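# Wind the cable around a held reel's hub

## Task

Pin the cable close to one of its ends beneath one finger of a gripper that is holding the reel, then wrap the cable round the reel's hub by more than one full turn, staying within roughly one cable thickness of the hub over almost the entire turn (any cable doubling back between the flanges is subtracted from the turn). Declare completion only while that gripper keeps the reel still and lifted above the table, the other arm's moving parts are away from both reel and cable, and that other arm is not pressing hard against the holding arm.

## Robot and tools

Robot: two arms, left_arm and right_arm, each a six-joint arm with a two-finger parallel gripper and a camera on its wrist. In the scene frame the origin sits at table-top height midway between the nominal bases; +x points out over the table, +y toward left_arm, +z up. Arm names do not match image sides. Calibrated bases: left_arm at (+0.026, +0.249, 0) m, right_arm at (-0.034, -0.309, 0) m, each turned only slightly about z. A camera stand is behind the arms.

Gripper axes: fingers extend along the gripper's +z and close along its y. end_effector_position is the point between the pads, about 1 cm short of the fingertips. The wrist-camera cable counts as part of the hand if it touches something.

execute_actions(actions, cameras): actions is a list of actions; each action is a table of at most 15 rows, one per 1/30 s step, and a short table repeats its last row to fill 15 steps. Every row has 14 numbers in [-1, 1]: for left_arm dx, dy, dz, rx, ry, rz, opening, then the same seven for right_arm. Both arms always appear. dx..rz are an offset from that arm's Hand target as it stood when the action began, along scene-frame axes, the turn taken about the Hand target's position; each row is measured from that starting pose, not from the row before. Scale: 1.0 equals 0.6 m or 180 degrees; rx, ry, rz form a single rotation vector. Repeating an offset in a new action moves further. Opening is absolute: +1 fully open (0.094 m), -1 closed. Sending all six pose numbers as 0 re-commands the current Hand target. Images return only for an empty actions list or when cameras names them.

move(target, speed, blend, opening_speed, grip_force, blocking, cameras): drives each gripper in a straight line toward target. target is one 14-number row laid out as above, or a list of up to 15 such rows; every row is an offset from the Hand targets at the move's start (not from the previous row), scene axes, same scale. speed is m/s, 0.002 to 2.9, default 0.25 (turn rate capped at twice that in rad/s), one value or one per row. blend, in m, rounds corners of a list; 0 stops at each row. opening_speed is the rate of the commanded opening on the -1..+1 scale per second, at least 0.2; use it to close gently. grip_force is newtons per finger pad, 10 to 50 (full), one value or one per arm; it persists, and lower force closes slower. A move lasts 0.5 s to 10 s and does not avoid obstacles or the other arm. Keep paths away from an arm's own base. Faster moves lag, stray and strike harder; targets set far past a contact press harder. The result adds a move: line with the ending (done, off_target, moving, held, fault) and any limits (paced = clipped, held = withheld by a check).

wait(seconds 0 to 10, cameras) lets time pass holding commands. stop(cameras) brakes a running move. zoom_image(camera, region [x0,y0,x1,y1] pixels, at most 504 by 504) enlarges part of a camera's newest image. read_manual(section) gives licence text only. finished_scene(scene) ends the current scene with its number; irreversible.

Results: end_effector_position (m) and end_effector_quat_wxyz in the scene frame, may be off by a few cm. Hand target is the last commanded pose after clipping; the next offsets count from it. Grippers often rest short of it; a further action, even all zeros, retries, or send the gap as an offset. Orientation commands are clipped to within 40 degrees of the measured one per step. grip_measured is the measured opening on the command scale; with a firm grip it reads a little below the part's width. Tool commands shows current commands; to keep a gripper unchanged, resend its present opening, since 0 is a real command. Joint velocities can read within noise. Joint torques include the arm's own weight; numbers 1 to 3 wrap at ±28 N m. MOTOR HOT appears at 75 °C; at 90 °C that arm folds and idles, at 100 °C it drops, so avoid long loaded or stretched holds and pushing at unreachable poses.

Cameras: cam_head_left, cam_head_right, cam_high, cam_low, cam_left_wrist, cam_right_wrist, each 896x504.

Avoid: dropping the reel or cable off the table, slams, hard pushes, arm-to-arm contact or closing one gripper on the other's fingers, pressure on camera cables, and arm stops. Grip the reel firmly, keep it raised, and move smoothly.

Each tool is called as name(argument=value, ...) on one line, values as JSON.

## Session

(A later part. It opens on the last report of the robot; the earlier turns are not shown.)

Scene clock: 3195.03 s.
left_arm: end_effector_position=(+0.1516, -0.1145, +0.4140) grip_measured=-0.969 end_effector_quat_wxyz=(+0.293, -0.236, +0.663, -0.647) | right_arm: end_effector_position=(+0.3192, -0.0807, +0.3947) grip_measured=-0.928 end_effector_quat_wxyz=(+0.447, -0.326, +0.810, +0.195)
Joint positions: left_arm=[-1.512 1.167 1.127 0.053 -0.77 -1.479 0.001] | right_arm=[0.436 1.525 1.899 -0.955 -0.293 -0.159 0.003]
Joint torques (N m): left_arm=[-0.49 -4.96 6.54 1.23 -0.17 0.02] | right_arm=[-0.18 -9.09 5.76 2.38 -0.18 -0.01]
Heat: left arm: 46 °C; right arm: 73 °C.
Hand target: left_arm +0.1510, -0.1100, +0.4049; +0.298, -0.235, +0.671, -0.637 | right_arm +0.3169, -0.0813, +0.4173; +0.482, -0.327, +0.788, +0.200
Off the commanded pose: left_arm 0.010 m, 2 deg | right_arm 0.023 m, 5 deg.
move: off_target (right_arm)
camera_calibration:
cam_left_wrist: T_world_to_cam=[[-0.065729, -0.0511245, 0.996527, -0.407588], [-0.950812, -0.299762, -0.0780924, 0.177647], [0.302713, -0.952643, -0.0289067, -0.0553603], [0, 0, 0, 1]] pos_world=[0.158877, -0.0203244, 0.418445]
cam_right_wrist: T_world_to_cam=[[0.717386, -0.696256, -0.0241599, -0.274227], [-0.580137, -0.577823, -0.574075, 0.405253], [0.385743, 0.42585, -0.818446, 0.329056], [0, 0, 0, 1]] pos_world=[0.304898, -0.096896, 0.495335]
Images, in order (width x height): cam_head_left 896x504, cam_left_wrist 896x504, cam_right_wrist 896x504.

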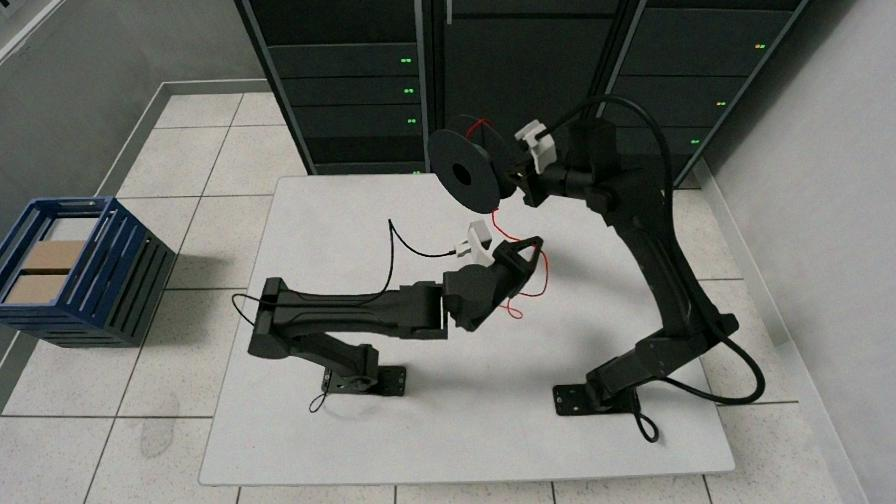

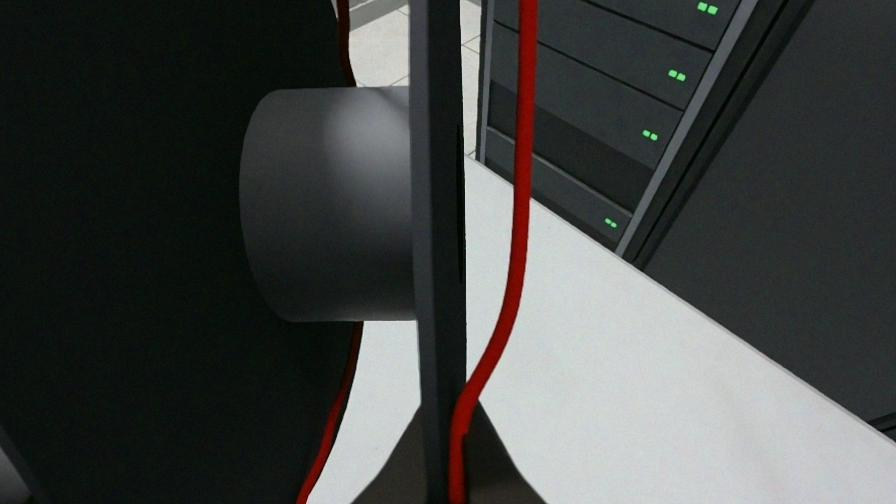

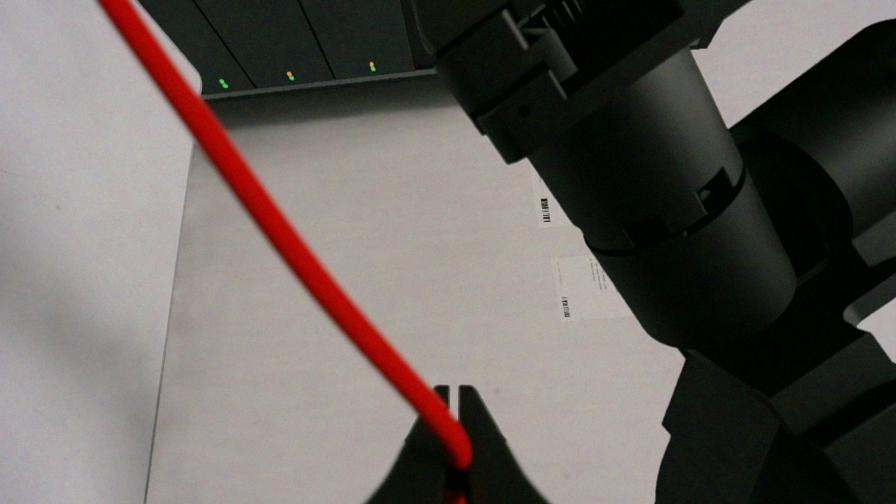

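move(target=[[0.0433, 0.045, 0.0617, -0.0778, 0.0794, 0, -1, 0, 0, -0.1, 0, 0, 0, -1], [0.139, 0.118, 0.167, -0.109, 0.111, 0, -1, 0, 0, -0.1, 0, 0, 0, -1]], speed=0.1, blend=0.02, cameras=["cam_head_left", "cam_left_wrist", "cam_right_wrist"])

Scene clock: 3211.07 s.
left_arm: end_effector_position=(+0.2342, -0.0424, +0.4977) grip_measured=-0.969 end_effector_quat_wxyz=(-0.134, +0.387, -0.598, +0.689) | right_arm: end_effector_position=(+0.3184, -0.0811, +0.3366) grip_measured=-0.928 end_effector_quat_wxyz=(+0.450, -0.326, +0.808, +0.195)
Joint positions: left_arm=[-1.04 1.121 1.493 -0.387 -0.298 -1.958 0.001] | right_arm=[0.436 1.404 1.526 -0.695 -0.293 -0.159 0.003]
Joint torques (N m): left_arm=[0.66 -1.92 10.73 1.4 -0.01 0.04] | right_arm=[-0.18 -8.64 6.42 2.33 -0.18 -0.01]
Heat: left arm: 45 °C; right arm: 74 °C.
Hand target: left_arm +0.2344, -0.0392, +0.5052; -0.133, +0.389, -0.595, +0.691 | right_arm +0.3169, -0.0813, +0.3571; +0.482, -0.327, +0.788, +0.200
Off the commanded pose: left_arm 0.008 m, 0 deg | right_arm 0.021 m, 4 deg.
move: off_target (right_arm)
camera_calibration:
cam_left_wrist: T_world_to_cam=[[0.278189, 0.249564, 0.927539, -0.515276], [-0.903733, -0.25912, 0.340768, 0.0666233], [0.325387, -0.933046, 0.153455, -0.104579], [0, 0, 0, 1]] pos_world=[0.237583, 0.0482803, 0.471284]
cam_right_wrist: T_world_to_cam=[[0.717533, -0.696183, -0.0218251, -0.276094], [-0.576567, -0.576086, -0.579392, 0.372058], [0.39079, 0.428317, -0.814757, 0.279314], [0, 0, 0, 1]] pos_world=[0.30347, -0.0975094, 0.437114]
Images, in order (width x height): cam_head_left 896x504, cam_left_wrist 896x504, cam_right_wrist 896x504.

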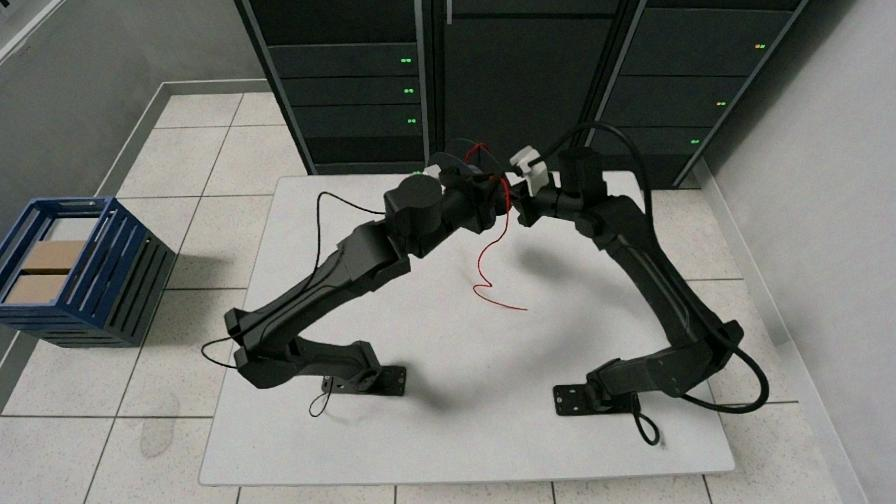

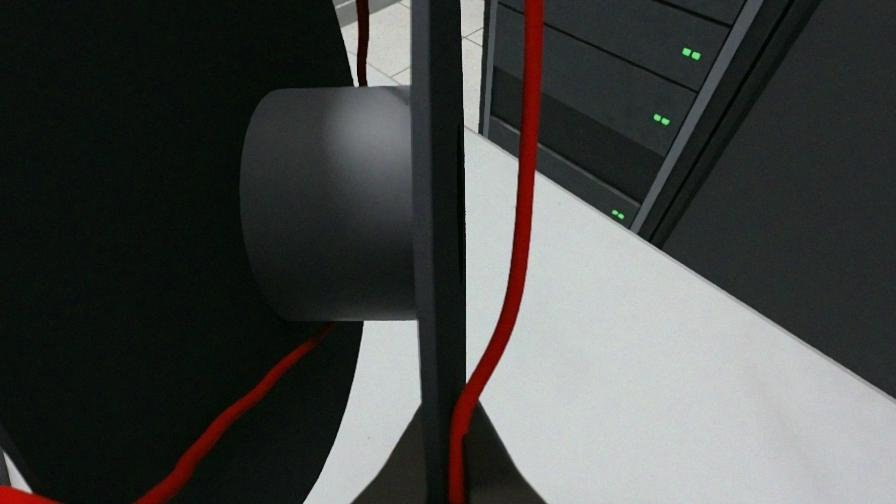

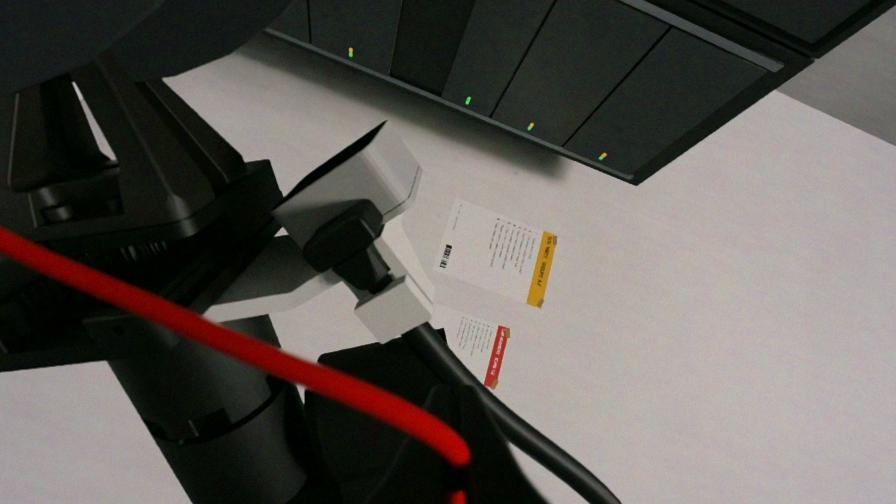

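move(target=[[0.116, 0.0487, 0.043, 0, 0, 0, -1, 0, 0, 0, 0, 0, 0, -1], [0.2368, 0.097, 0.0247, 0, 0, 0, -1, 0, 0, 0, 0, 0, 0, -1]], speed=0.1, blend=0.02, cameras=["cam_low", "cam_high", "cam_left_wrist", "cam_right_wrist"])

Scene clock: 3228.77 s.
left_arm: end_effector_position=(+0.3781, +0.0175, +0.5049) grip_measured=-0.969 end_effector_quat_wxyz=(-0.126, +0.400, -0.601, +0.681) | right_arm: end_effector_position=(+0.3192, -0.0807, +0.3380) grip_measured=-0.928 end_effector_quat_wxyz=(+0.453, -0.326, +0.807, +0.195)
Joint positions: left_arm=[-0.367 1.37 1.71 -0.385 0.371 -1.958 0.001] | right_arm=[0.436 1.404 1.526 -0.688 -0.293 -0.16 0.003]
Joint torques (N m): left_arm=[0.51 -4.25 11.28 1.64 0.05 0.09] | right_arm=[-0.18 -8.58 6.43 2.26 -0.18 -0.01]
Heat: left arm: 46 °C; right arm: 70 °C.
Hand target: left_arm +0.3765, +0.0189, +0.5198; -0.133, +0.389, -0.595, +0.691 | right_arm +0.3169, -0.0812, +0.3572; +0.482, -0.327, +0.788, +0.200
Off the commanded pose: left_arm 0.015 m, 2 deg | right_arm 0.019 m, 4 deg.
move: off_target (left_arm, right_arm)
camera_calibration:
cam_left_wrist: T_world_to_cam=[[0.308462, 0.246294, 0.918798, -0.583939], [-0.890332, -0.265313, 0.370025, 0.190064], [0.334904, -0.932174, 0.137445, -0.0921114], [0, 0, 0, 1]] pos_world=[0.380191, 0.108383, 0.478854]
cam_right_wrist: T_world_to_cam=[[0.717817, -0.695971, -0.0190752, -0.2774], [-0.572671, -0.574622, -0.584687, 0.374228], [0.395964, 0.430622, -0.811035, 0.277273], [0, 0, 0, 1]] pos_world=[0.303642, -0.097422, 0.438393]
Images, in order (width x height): cam_high 896x504, cam_low 896x504, cam_left_wrist 896x504, cam_right_wrist 896x504.

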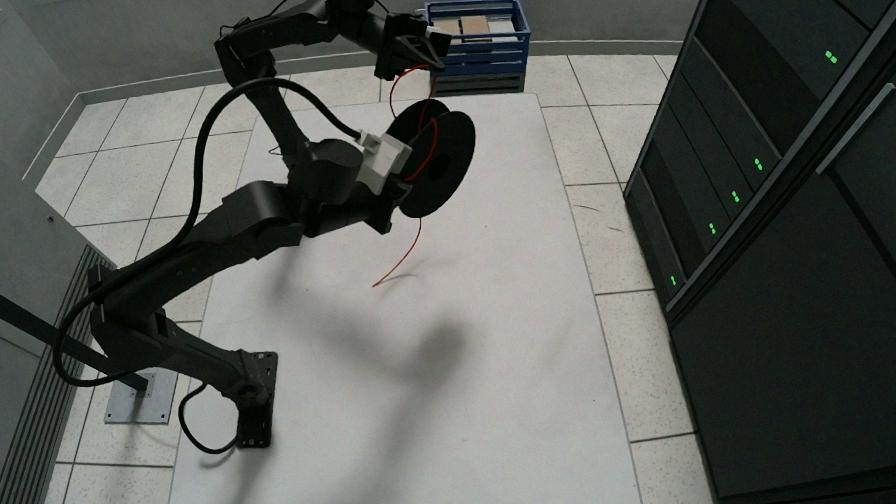

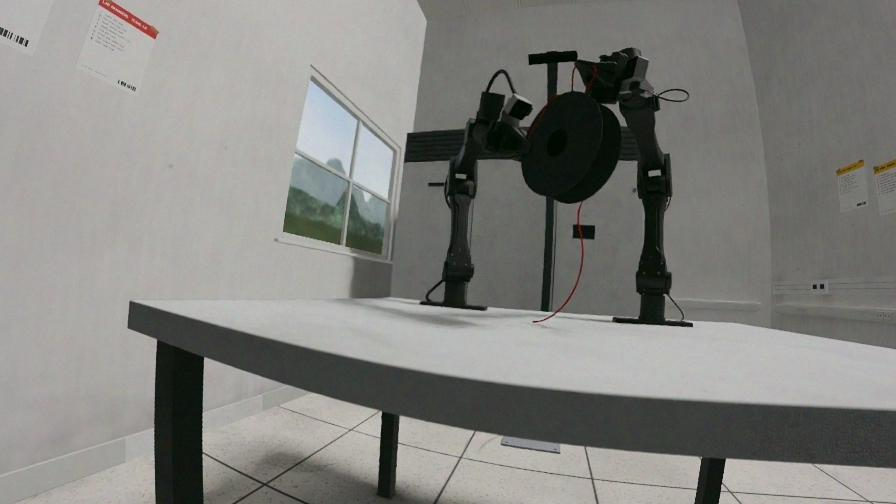

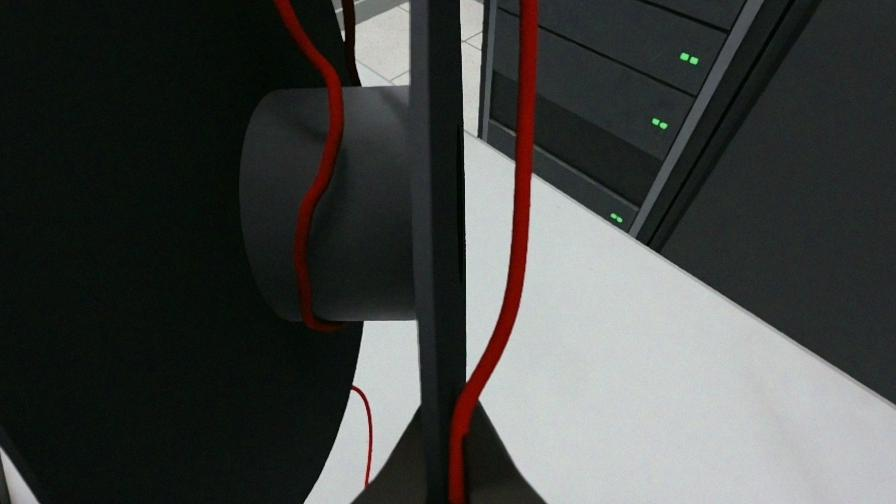

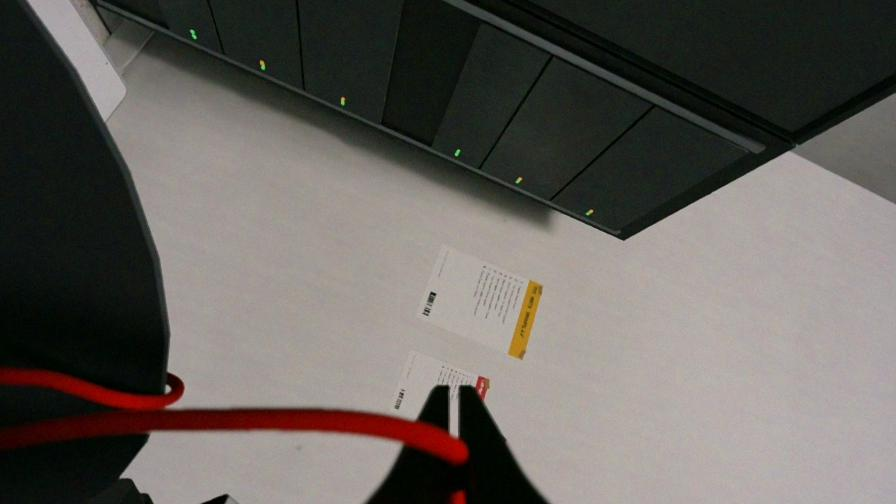

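move(target=[[0.0892, 0.0452, -0.0847, 0, 0, 0, -1, 0, 0, 0, 0, 0, 0, -1], [0.159, 0.0452, -0.1913, 0, 0, 0, -1, 0, 0, 0, 0, 0, 0, -1]], speed=0.1, blend=0.02, cameras=["cam_low", "cam_high", "cam_left_wrist", "cam_head_right"])

Scene clock: 3270.90 s.
left_arm: end_effector_position=(+0.4607, +0.0380, +0.4188) grip_measured=-0.969 end_effector_quat_wxyz=(-0.123, +0.371, -0.598, +0.700) | right_arm: end_effector_position=(+0.3220, -0.0824, +0.3383) grip_measured=-0.928 end_effector_quat_wxyz=(+0.457, -0.323, +0.807, +0.189)
Joint positions: left_arm=[-0.182 1.508 1.404 0.116 0.597 -1.958 0.001] | right_arm=[0.436 1.404 1.523 -0.678 -0.279 -0.16 0.003]
Joint torques (N m): left_arm=[1.47 -5.71 6.8 1.63 -0.26 0.12] | right_arm=[-0.17 -8.58 6.65 2.15 -0.32 0]
Heat: left arm: 48 °C; right arm: 72 °C.
Hand target: left_arm +0.4719, +0.0462, +0.4051; -0.133, +0.389, -0.595, +0.691 | right_arm +0.3169, -0.0813, +0.3571; +0.482, -0.327, +0.788, +0.200
Off the commanded pose: left_arm 0.019 m, 3 deg | right_arm 0.020 m, 4 deg.
move: off_target (left_arm, right_arm)
camera_calibration:
cam_left_wrist: T_world_to_cam=[[0.271201, 0.254691, 0.928215, -0.522439], [-0.918266, -0.220597, 0.328824, 0.329272], [0.28851, -0.941525, 0.174048, -0.0824609], [0, 0, 0, 1]] pos_world=[0.467836, 0.128058, 0.391015]
Images, in order (width x height): cam_head_right 896x504, cam_high 896x504, cam_low 896x504, cam_left_wrist 896x504.

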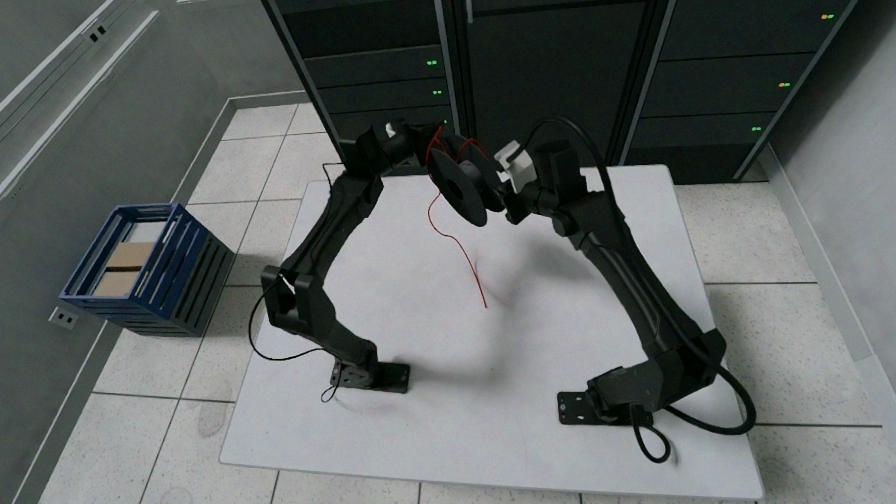

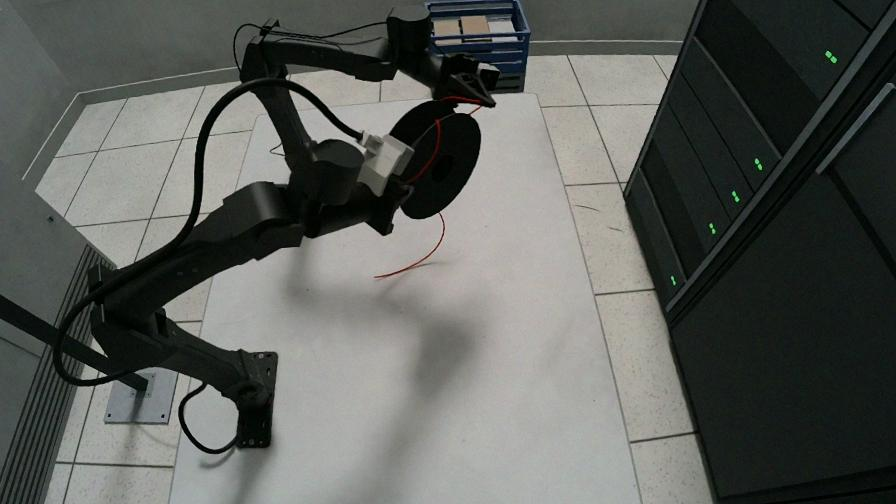

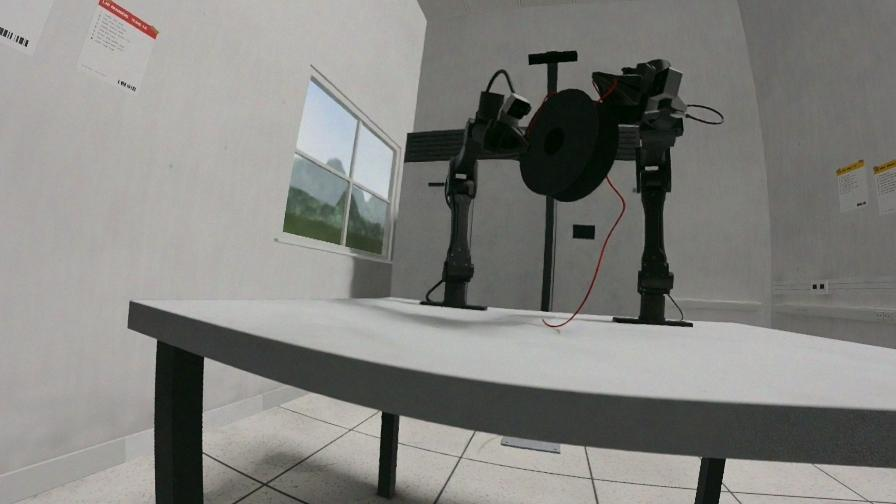

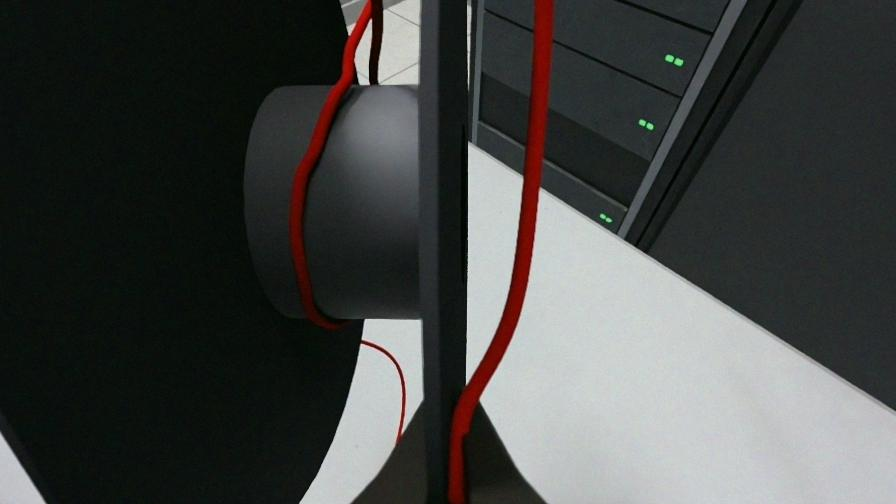

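zoom_image(camera="cam_head_right", region=[370, 90, 530, 250])

zoom_image(camera="cam_low", region=[500, 40, 700, 240])

zoom_image(camera="cam_high", region=[380, 50, 520, 230])

Scaled by 3.150 from the camera's 896x504 image, which has a finer 1280x720 frame.

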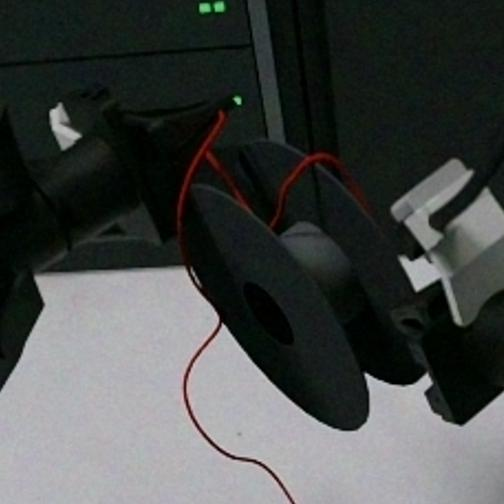

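Scaled by 2.520 from the camera's 896x504 image, which has a finer 1280x720 frame.

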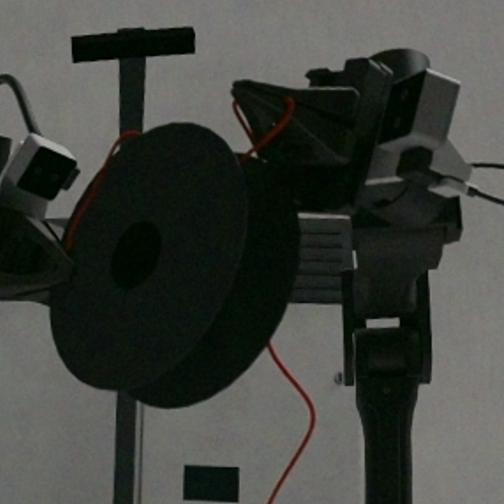

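Scaled by 2.800 from the camera's 896x504 image, which has a finer 1280x720 frame.

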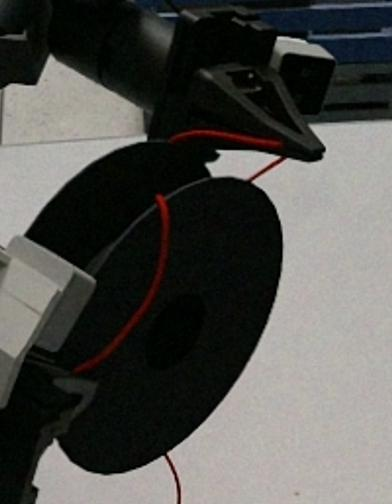

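move(target=[0.031, -0.028, -0.0335, 0, 0, 0, -1, 0, 0, 0, 0, 0, 0, -1], speed=0.1, cameras=["cam_low", "cam_head_right"])

Scene clock: 3319.93 s.
left_arm: end_effector_position=(+0.4760, +0.0242, +0.4069) grip_measured=-0.969 end_effector_quat_wxyz=(-0.124, +0.361, -0.597, +0.706) | right_arm: end_effector_position=(+0.3256, -0.0910, +0.3339) grip_measured=-0.928 end_effector_quat_wxyz=(+0.454, -0.310, +0.817, +0.173)
Joint positions: left_arm=[-0.204 1.576 1.404 0.204 0.589 -1.958 0.001] | right_arm=[0.428 1.404 1.523 -0.696 -0.243 -0.155 0.003]
Joint torques (N m): left_arm=[0.51 -5.86 6.56 1.51 -0.45 0.08] | right_arm=[0.46 -8.73 6.63 2.31 -0.64 -0.08]
Heat: left arm: 46 °C; right arm: 68 °C.
Hand target: left_arm +0.4905, +0.0293, +0.3850; -0.133, +0.389, -0.595, +0.691 | right_arm +0.3169, -0.0812, +0.3571; +0.482, -0.327, +0.788, +0.200
Off the commanded pose: left_arm 0.027 m, 4 deg | right_arm 0.027 m, 6 deg.
move: off_target (left_arm, right_arm)
Images, in order (width x height): cam_head_right 896x504, cam_low 896x504.

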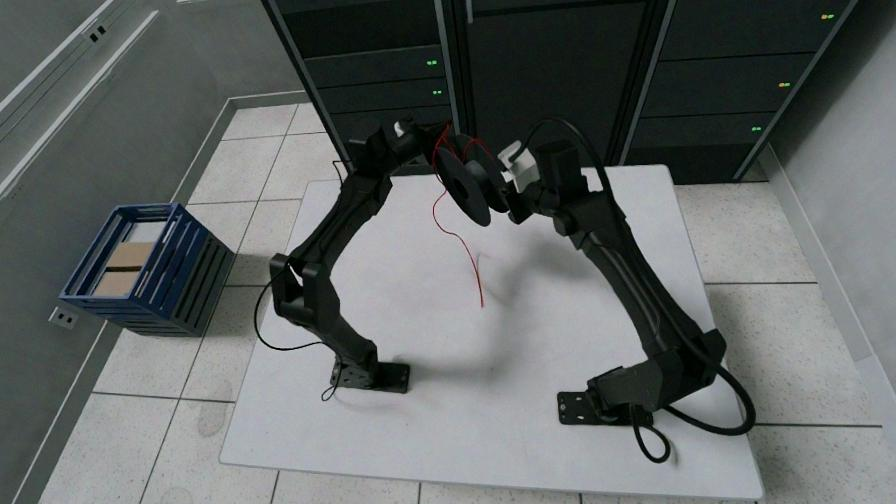

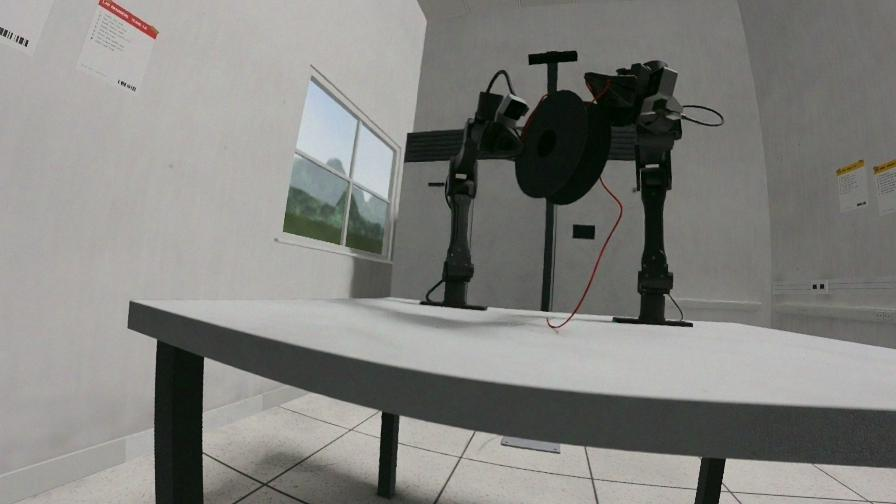

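move(target=[[-0.059, 0.0295, 0.045, 0, 0, 0, -1, 0, 0, 0, 0, 0, 0, -1], [-0.059, 0.0295, 0.045, 0, 0, 0, -0.5, 0, 0, 0, 0, 0, 0, -1]], speed=0.1, cameras=["cam_low", "cam_head_right", "cam_left_wrist"])

Scene clock: 3345.13 s.
left_arm: end_effector_position=(+0.4552, +0.0420, +0.4206) grip_measured=-0.503 end_effector_quat_wxyz=(-0.132, +0.378, -0.593, +0.699) | right_arm: end_effector_position=(+0.3214, -0.0859, +0.3339) grip_measured=-0.928 end_effector_quat_wxyz=(+0.449, -0.319, +0.813, +0.188)
Joint positions: left_arm=[-0.184 1.476 1.38 0.11 0.572 -1.958 0.023] | right_arm=[0.428 1.404 1.521 -0.696 -0.28 -0.157 0.003]
Joint torques (N m): left_arm=[0.8 -7.87 6.72 1.4 -0.14 0.08] | right_arm=[0.44 -8.7 6.71 2.34 -0.3 -0.04]
Heat: left arm: 46 °C; right arm: 67 °C.
Hand target: left_arm +0.4551, +0.0470, +0.4121; -0.133, +0.389, -0.595, +0.691 | right_arm +0.3169, -0.0812, +0.3572; +0.482, -0.327, +0.788, +0.200
Off the commanded pose: left_arm 0.010 m, 2 deg | right_arm 0.024 m, 5 deg.
move: off_target (right_arm)
camera_calibration:
cam_left_wrist: T_world_to_cam=[[0.263354, 0.261584, 0.928557, -0.520474], [-0.913657, -0.241311, 0.327108, 0.324049], [0.309637, -0.934528, 0.175448, -0.087928], [0, 0, 0, 1]] pos_world=[0.460364, 0.132173, 0.392717]
Images, in order (width x height): cam_head_right 896x504, cam_low 896x504, cam_left_wrist 896x504.

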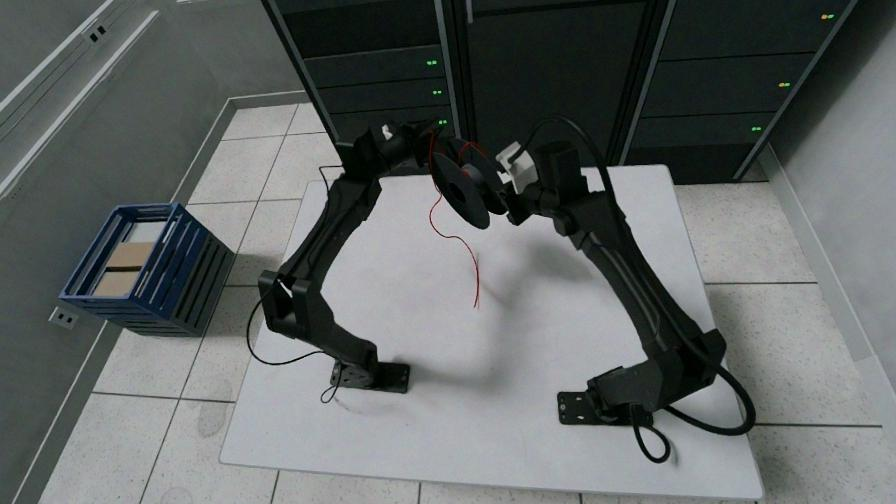

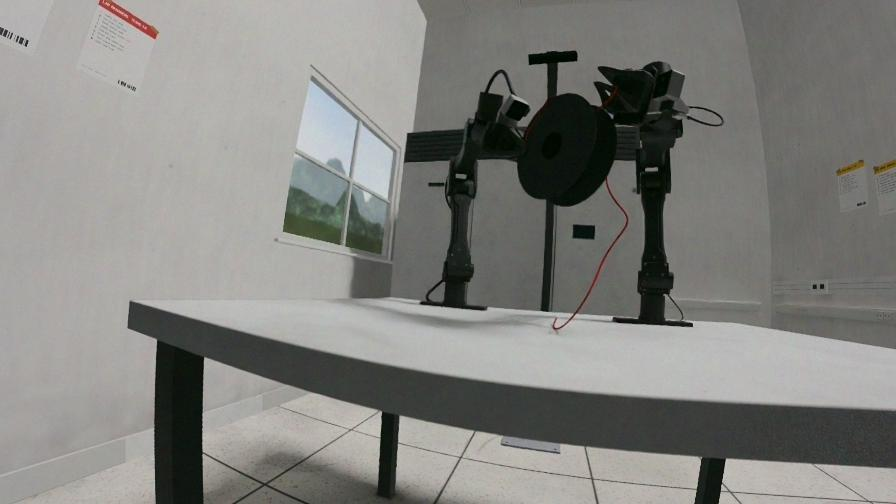

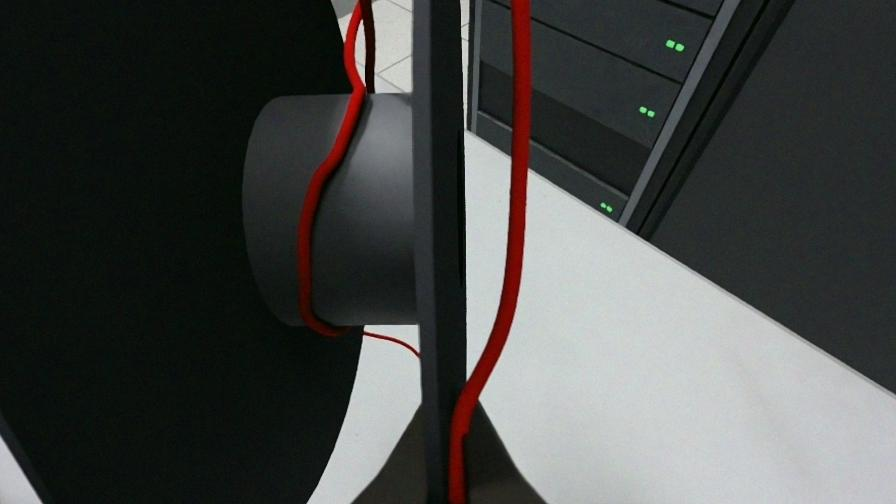

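move(target=[[0.1135, 0.075, -0.0267, 0, 0, 0, -0.5, 0, 0, 0, 0, 0, 0, -1], [0.1368, 0.0983, -0.1617, 0, 0, 0, -0.5, 0, 0, 0, 0, 0, 0, -1]], speed=0.08, blend=0.02, cameras=["cam_low", "cam_head_right", "cam_left_wrist"])

Scene clock: 3359.67 s.
left_arm: end_effector_position=(+0.5329, +0.1015, +0.3326) grip_measured=-0.503 end_effector_quat_wxyz=(-0.137, +0.375, -0.592, +0.700) | right_arm: end_effector_position=(+0.3224, -0.0853, +0.3357) grip_measured=-0.928 end_effector_quat_wxyz=(+0.453, -0.319, +0.811, +0.188)
Joint positions: left_arm=[0.015 1.745 1.304 0.464 0.767 -1.958 0.023] | right_arm=[0.428 1.404 1.521 -0.687 -0.281 -0.157 0.003]
Joint torques (N m): left_arm=[0.87 -7.77 6.72 1.52 -0.09 0.11] | right_arm=[0.46 -8.65 6.74 2.25 -0.31 -0.03]
Heat: left arm: 46 °C; right arm: 68 °C.
Hand target: left_arm +0.5372, +0.1060, +0.3150; -0.133, +0.389, -0.595, +0.691 | right_arm +0.3169, -0.0812, +0.3571; +0.482, -0.327, +0.788, +0.200
Off the commanded pose: left_arm 0.019 m, 2 deg | right_arm 0.023 m, 4 deg.
move: off_target (left_arm, right_arm)
camera_calibration:
cam_left_wrist: T_world_to_cam=[[0.253745, 0.260666, 0.931486, -0.470594], [-0.915584, -0.245857, 0.318214, 0.442551], [0.31196, -0.933599, 0.176276, -0.0425201], [0, 0, 0, 1]] pos_world=[0.537868, 0.191775, 0.305021]
Images, in order (width x height): cam_head_right 896x504, cam_low 896x504, cam_left_wrist 896x504.

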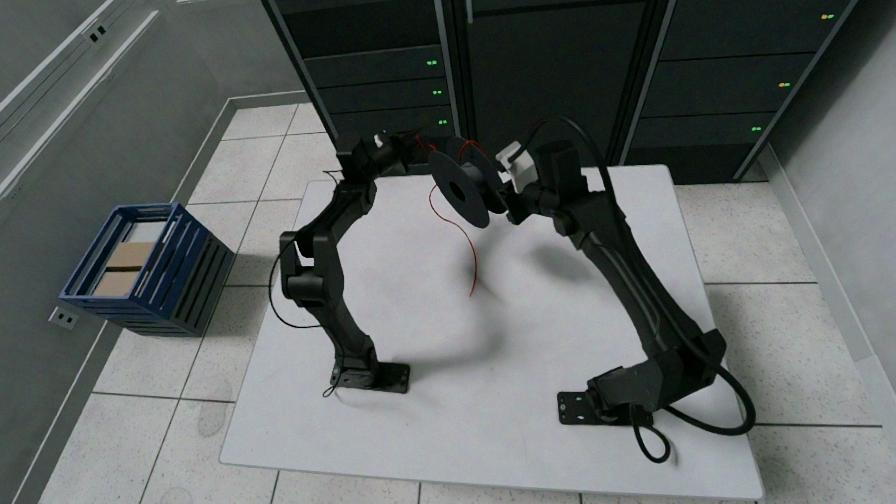

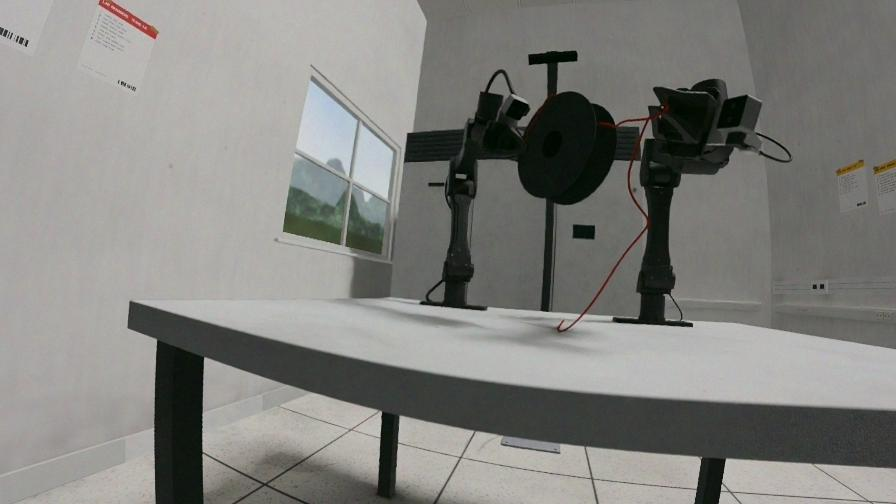

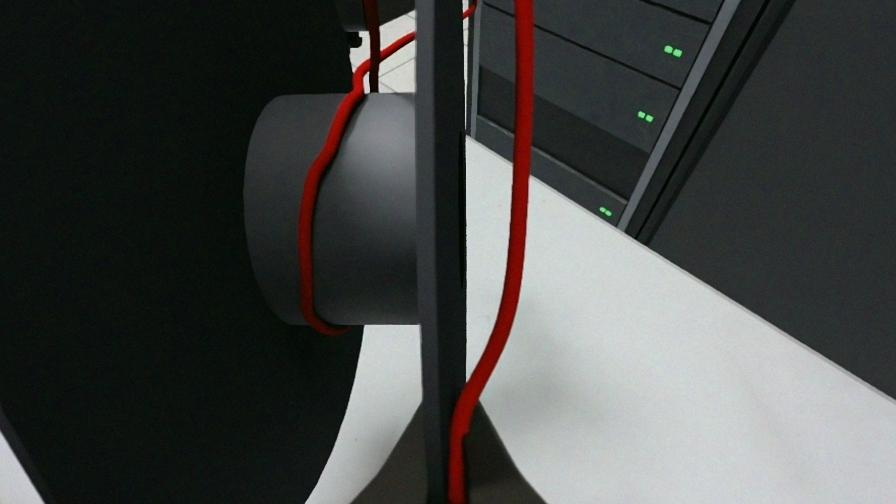

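execute_actions(actions=[[[0,0,0,0,0,0,-0.5,0,0,0,0,0,0,-1]]], cameras=["cam_right_wrist", "cam_high"])

zoom_image(camera="cam_high", region=[380, 50, 580, 250])

Scene clock: 3367.67 s.
left_arm: end_effector_position=(+0.5329, +0.1015, +0.3327) grip_measured=-0.503 end_effector_quat_wxyz=(-0.137, +0.375, -0.592, +0.700) | right_arm: end_effector_position=(+0.3224, -0.0853, +0.3357) grip_measured=-0.928 end_effector_quat_wxyz=(+0.453, -0.319, +0.811, +0.188)
Joint positions: left_arm=[0.015 1.745 1.304 0.465 0.767 -1.958 0.023] | right_arm=[0.428 1.404 1.521 -0.687 -0.281 -0.157 0.003]
Joint torques (N m): left_arm=[0.66 -7.98 6.71 1.49 -0.03 0.13] | right_arm=[0.47 -8.66 6.74 2.25 -0.31 -0.04]
Heat: left arm: 46 °C; right arm: 69 °C.
Hand target: left_arm +0.5372, +0.1060, +0.3151; -0.134, +0.389, -0.595, +0.691 | right_arm +0.3169, -0.0812, +0.3571; +0.482, -0.327, +0.788, +0.200
Off the commanded pose: left_arm 0.019 m, 2 deg | right_arm 0.022 m, 4 deg.
camera_calibration:
cam_right_wrist: T_world_to_cam=[[0.703709, -0.710302, -0.016261, -0.280595], [-0.585334, -0.566624, -0.579932, 0.375205], [0.402714, 0.417622, -0.814502, 0.274], [0, 0, 0, 1]] pos_world=[0.306734, -0.101136, 0.436205]
Images, in order (width x height): cam_high 896x504, cam_right_wrist 896x504.

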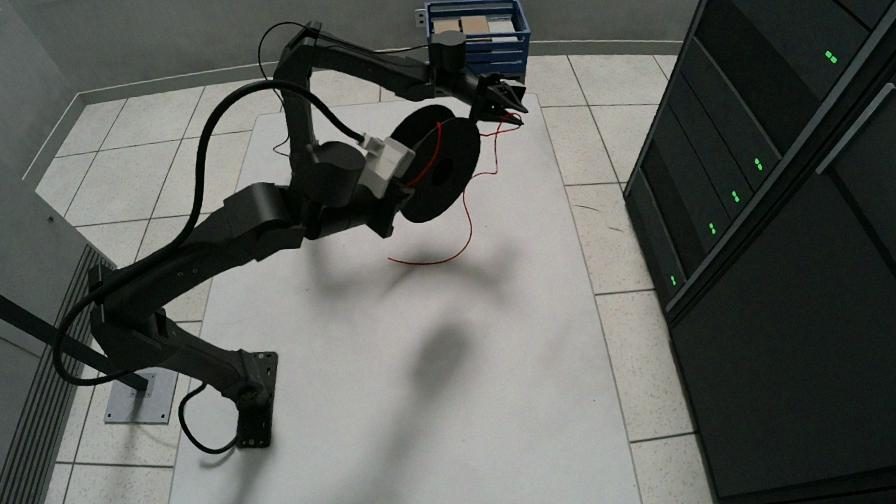

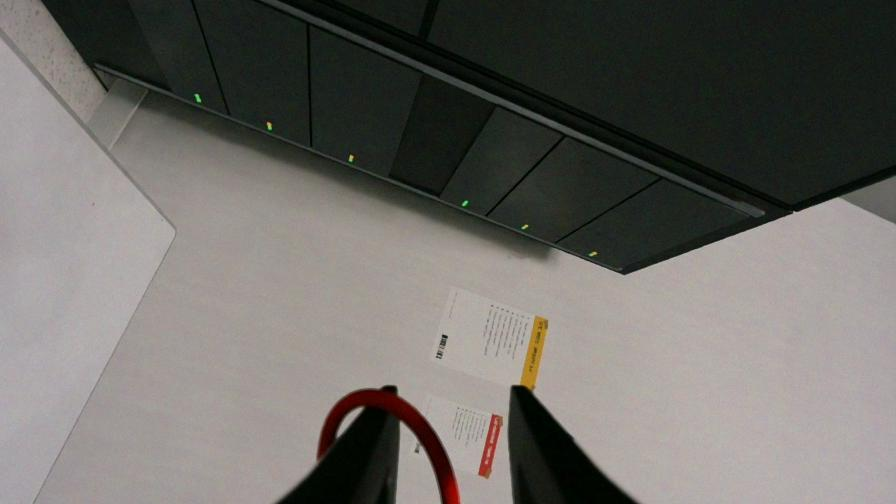

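Scaled by 2.520 from the camera's 896x504 image, which has a finer 1280x720 frame.

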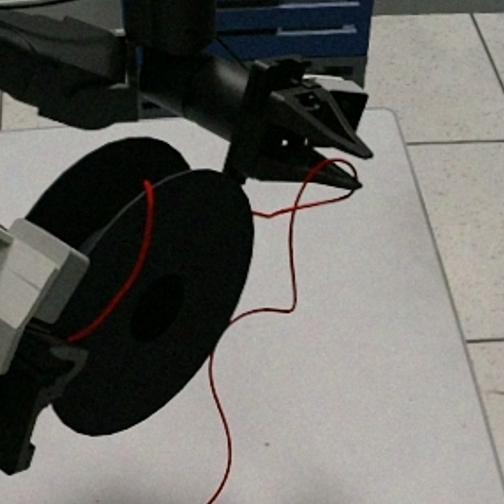

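move(target=[[-0.087, -0.0417, -0.1717, 0, 0, 0, -0.5, 0, 0, 0, 0, 0, 0, -1], [-0.262, 0.1367, -0.1717, 0, 0, 0, -0.5, 0, 0, 0, 0, 0, 0, -1]], speed=0.1, cameras=["cam_low", "cam_head_right", "cam_left_wrist"])

Scene clock: 3391.83 s.
left_arm: end_effector_position=(+0.3858, +0.1888, +0.2159) grip_measured=-0.503 end_effector_quat_wxyz=(-0.135, +0.388, -0.591, +0.694) | right_arm: end_effector_position=(+0.3209, -0.0858, +0.3334) grip_measured=-0.928 end_effector_quat_wxyz=(+0.448, -0.320, +0.813, +0.188)
Joint positions: left_arm=[0.343 1.425 0.478 0.945 1.08 -1.958 0.023] | right_arm=[0.428 1.404 1.521 -0.699 -0.282 -0.158 0.003]
Joint torques (N m): left_arm=[0.54 -6.31 5.37 1.16 0.06 0.2] | right_arm=[0.43 -8.72 6.69 2.36 -0.3 -0.03]
Heat: left arm: 46 °C; right arm: 71 °C.
Hand target: left_arm +0.3799, +0.1880, +0.2121; -0.133, +0.389, -0.595, +0.691 | right_arm +0.3169, -0.0812, +0.3571; +0.482, -0.327, +0.788, +0.200
Off the commanded pose: left_arm 0.007 m, 1 deg | right_arm 0.024 m, 5 deg.
move: off_target (right_arm)
camera_calibration:
cam_left_wrist: T_world_to_cam=[[0.271434, 0.2638, 0.925599, -0.353474], [-0.904171, -0.259695, 0.339165, 0.360169], [0.329845, -0.928961, 0.16803, 0.0994714], [0, 0, 0, 1]] pos_world=[0.388789, 0.279186, 0.188304]
Images, in order (width x height): cam_head_right 896x504, cam_low 896x504, cam_left_wrist 896x504.

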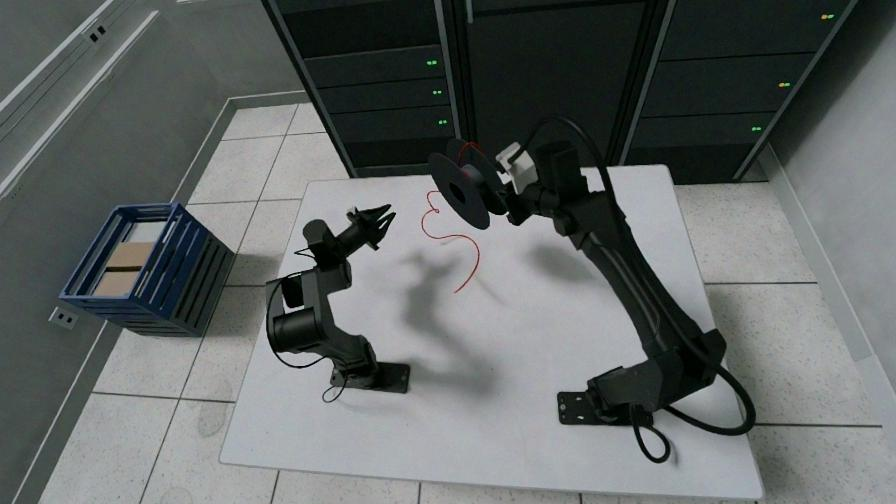

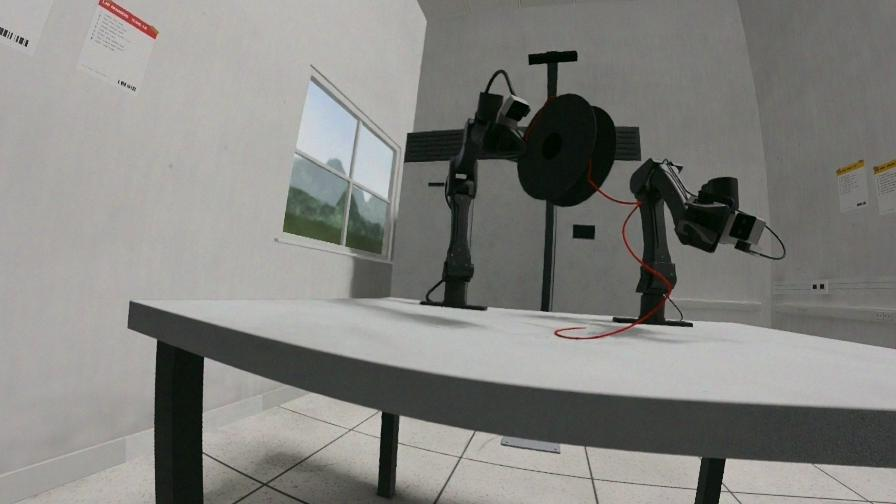

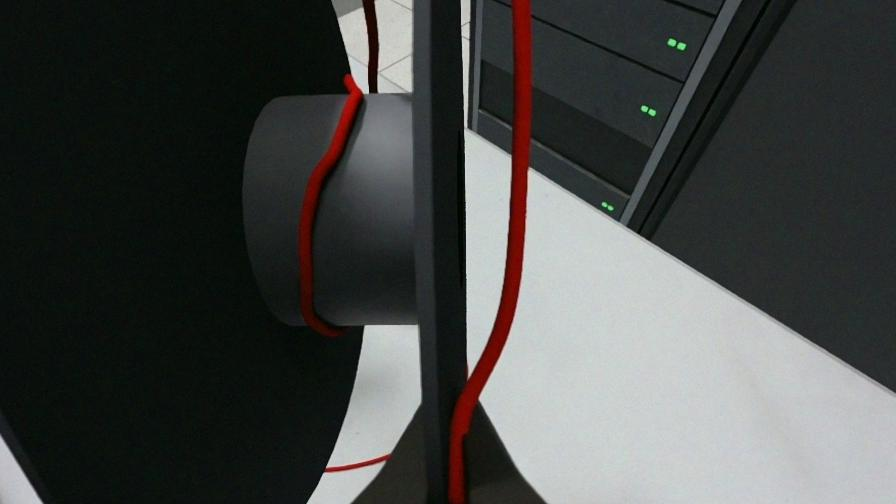

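zoom_image(camera="cam_left_wrist", region=[220, 0, 560, 380])

zoom_image(camera="cam_low", region=[500, 70, 680, 230])

zoom_image(camera="cam_head_right", region=[400, 110, 540, 250])

Scaled by 1.326 from the camera's 896x504 image, which has a finer 1280x720 frame.

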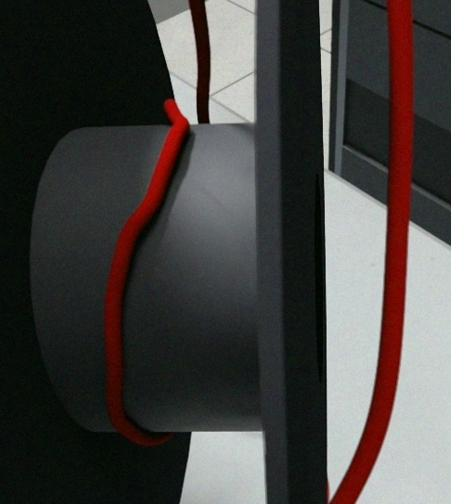

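Scaled by 2.800 from the camera's 896x504 image, which has a finer 1280x720 frame.

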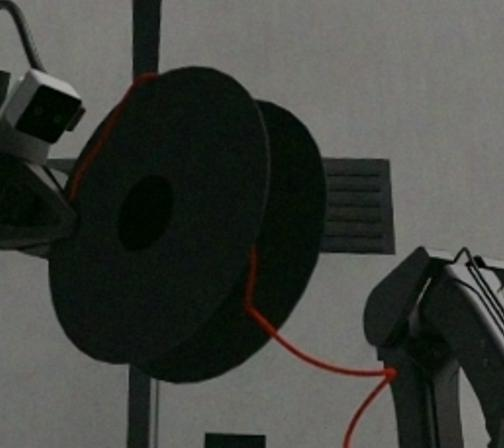

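Scaled by 3.600 from the camera's 896x504 image, which has a finer 1280x720 frame.

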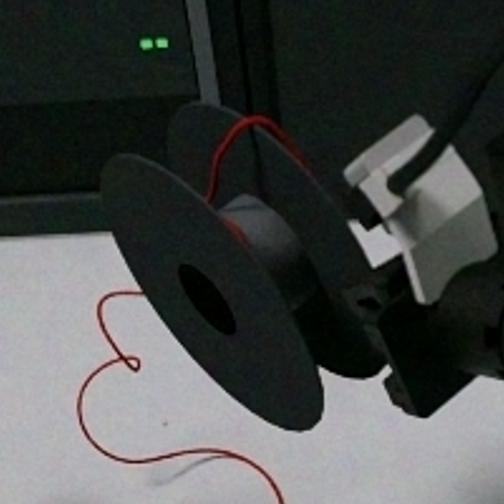

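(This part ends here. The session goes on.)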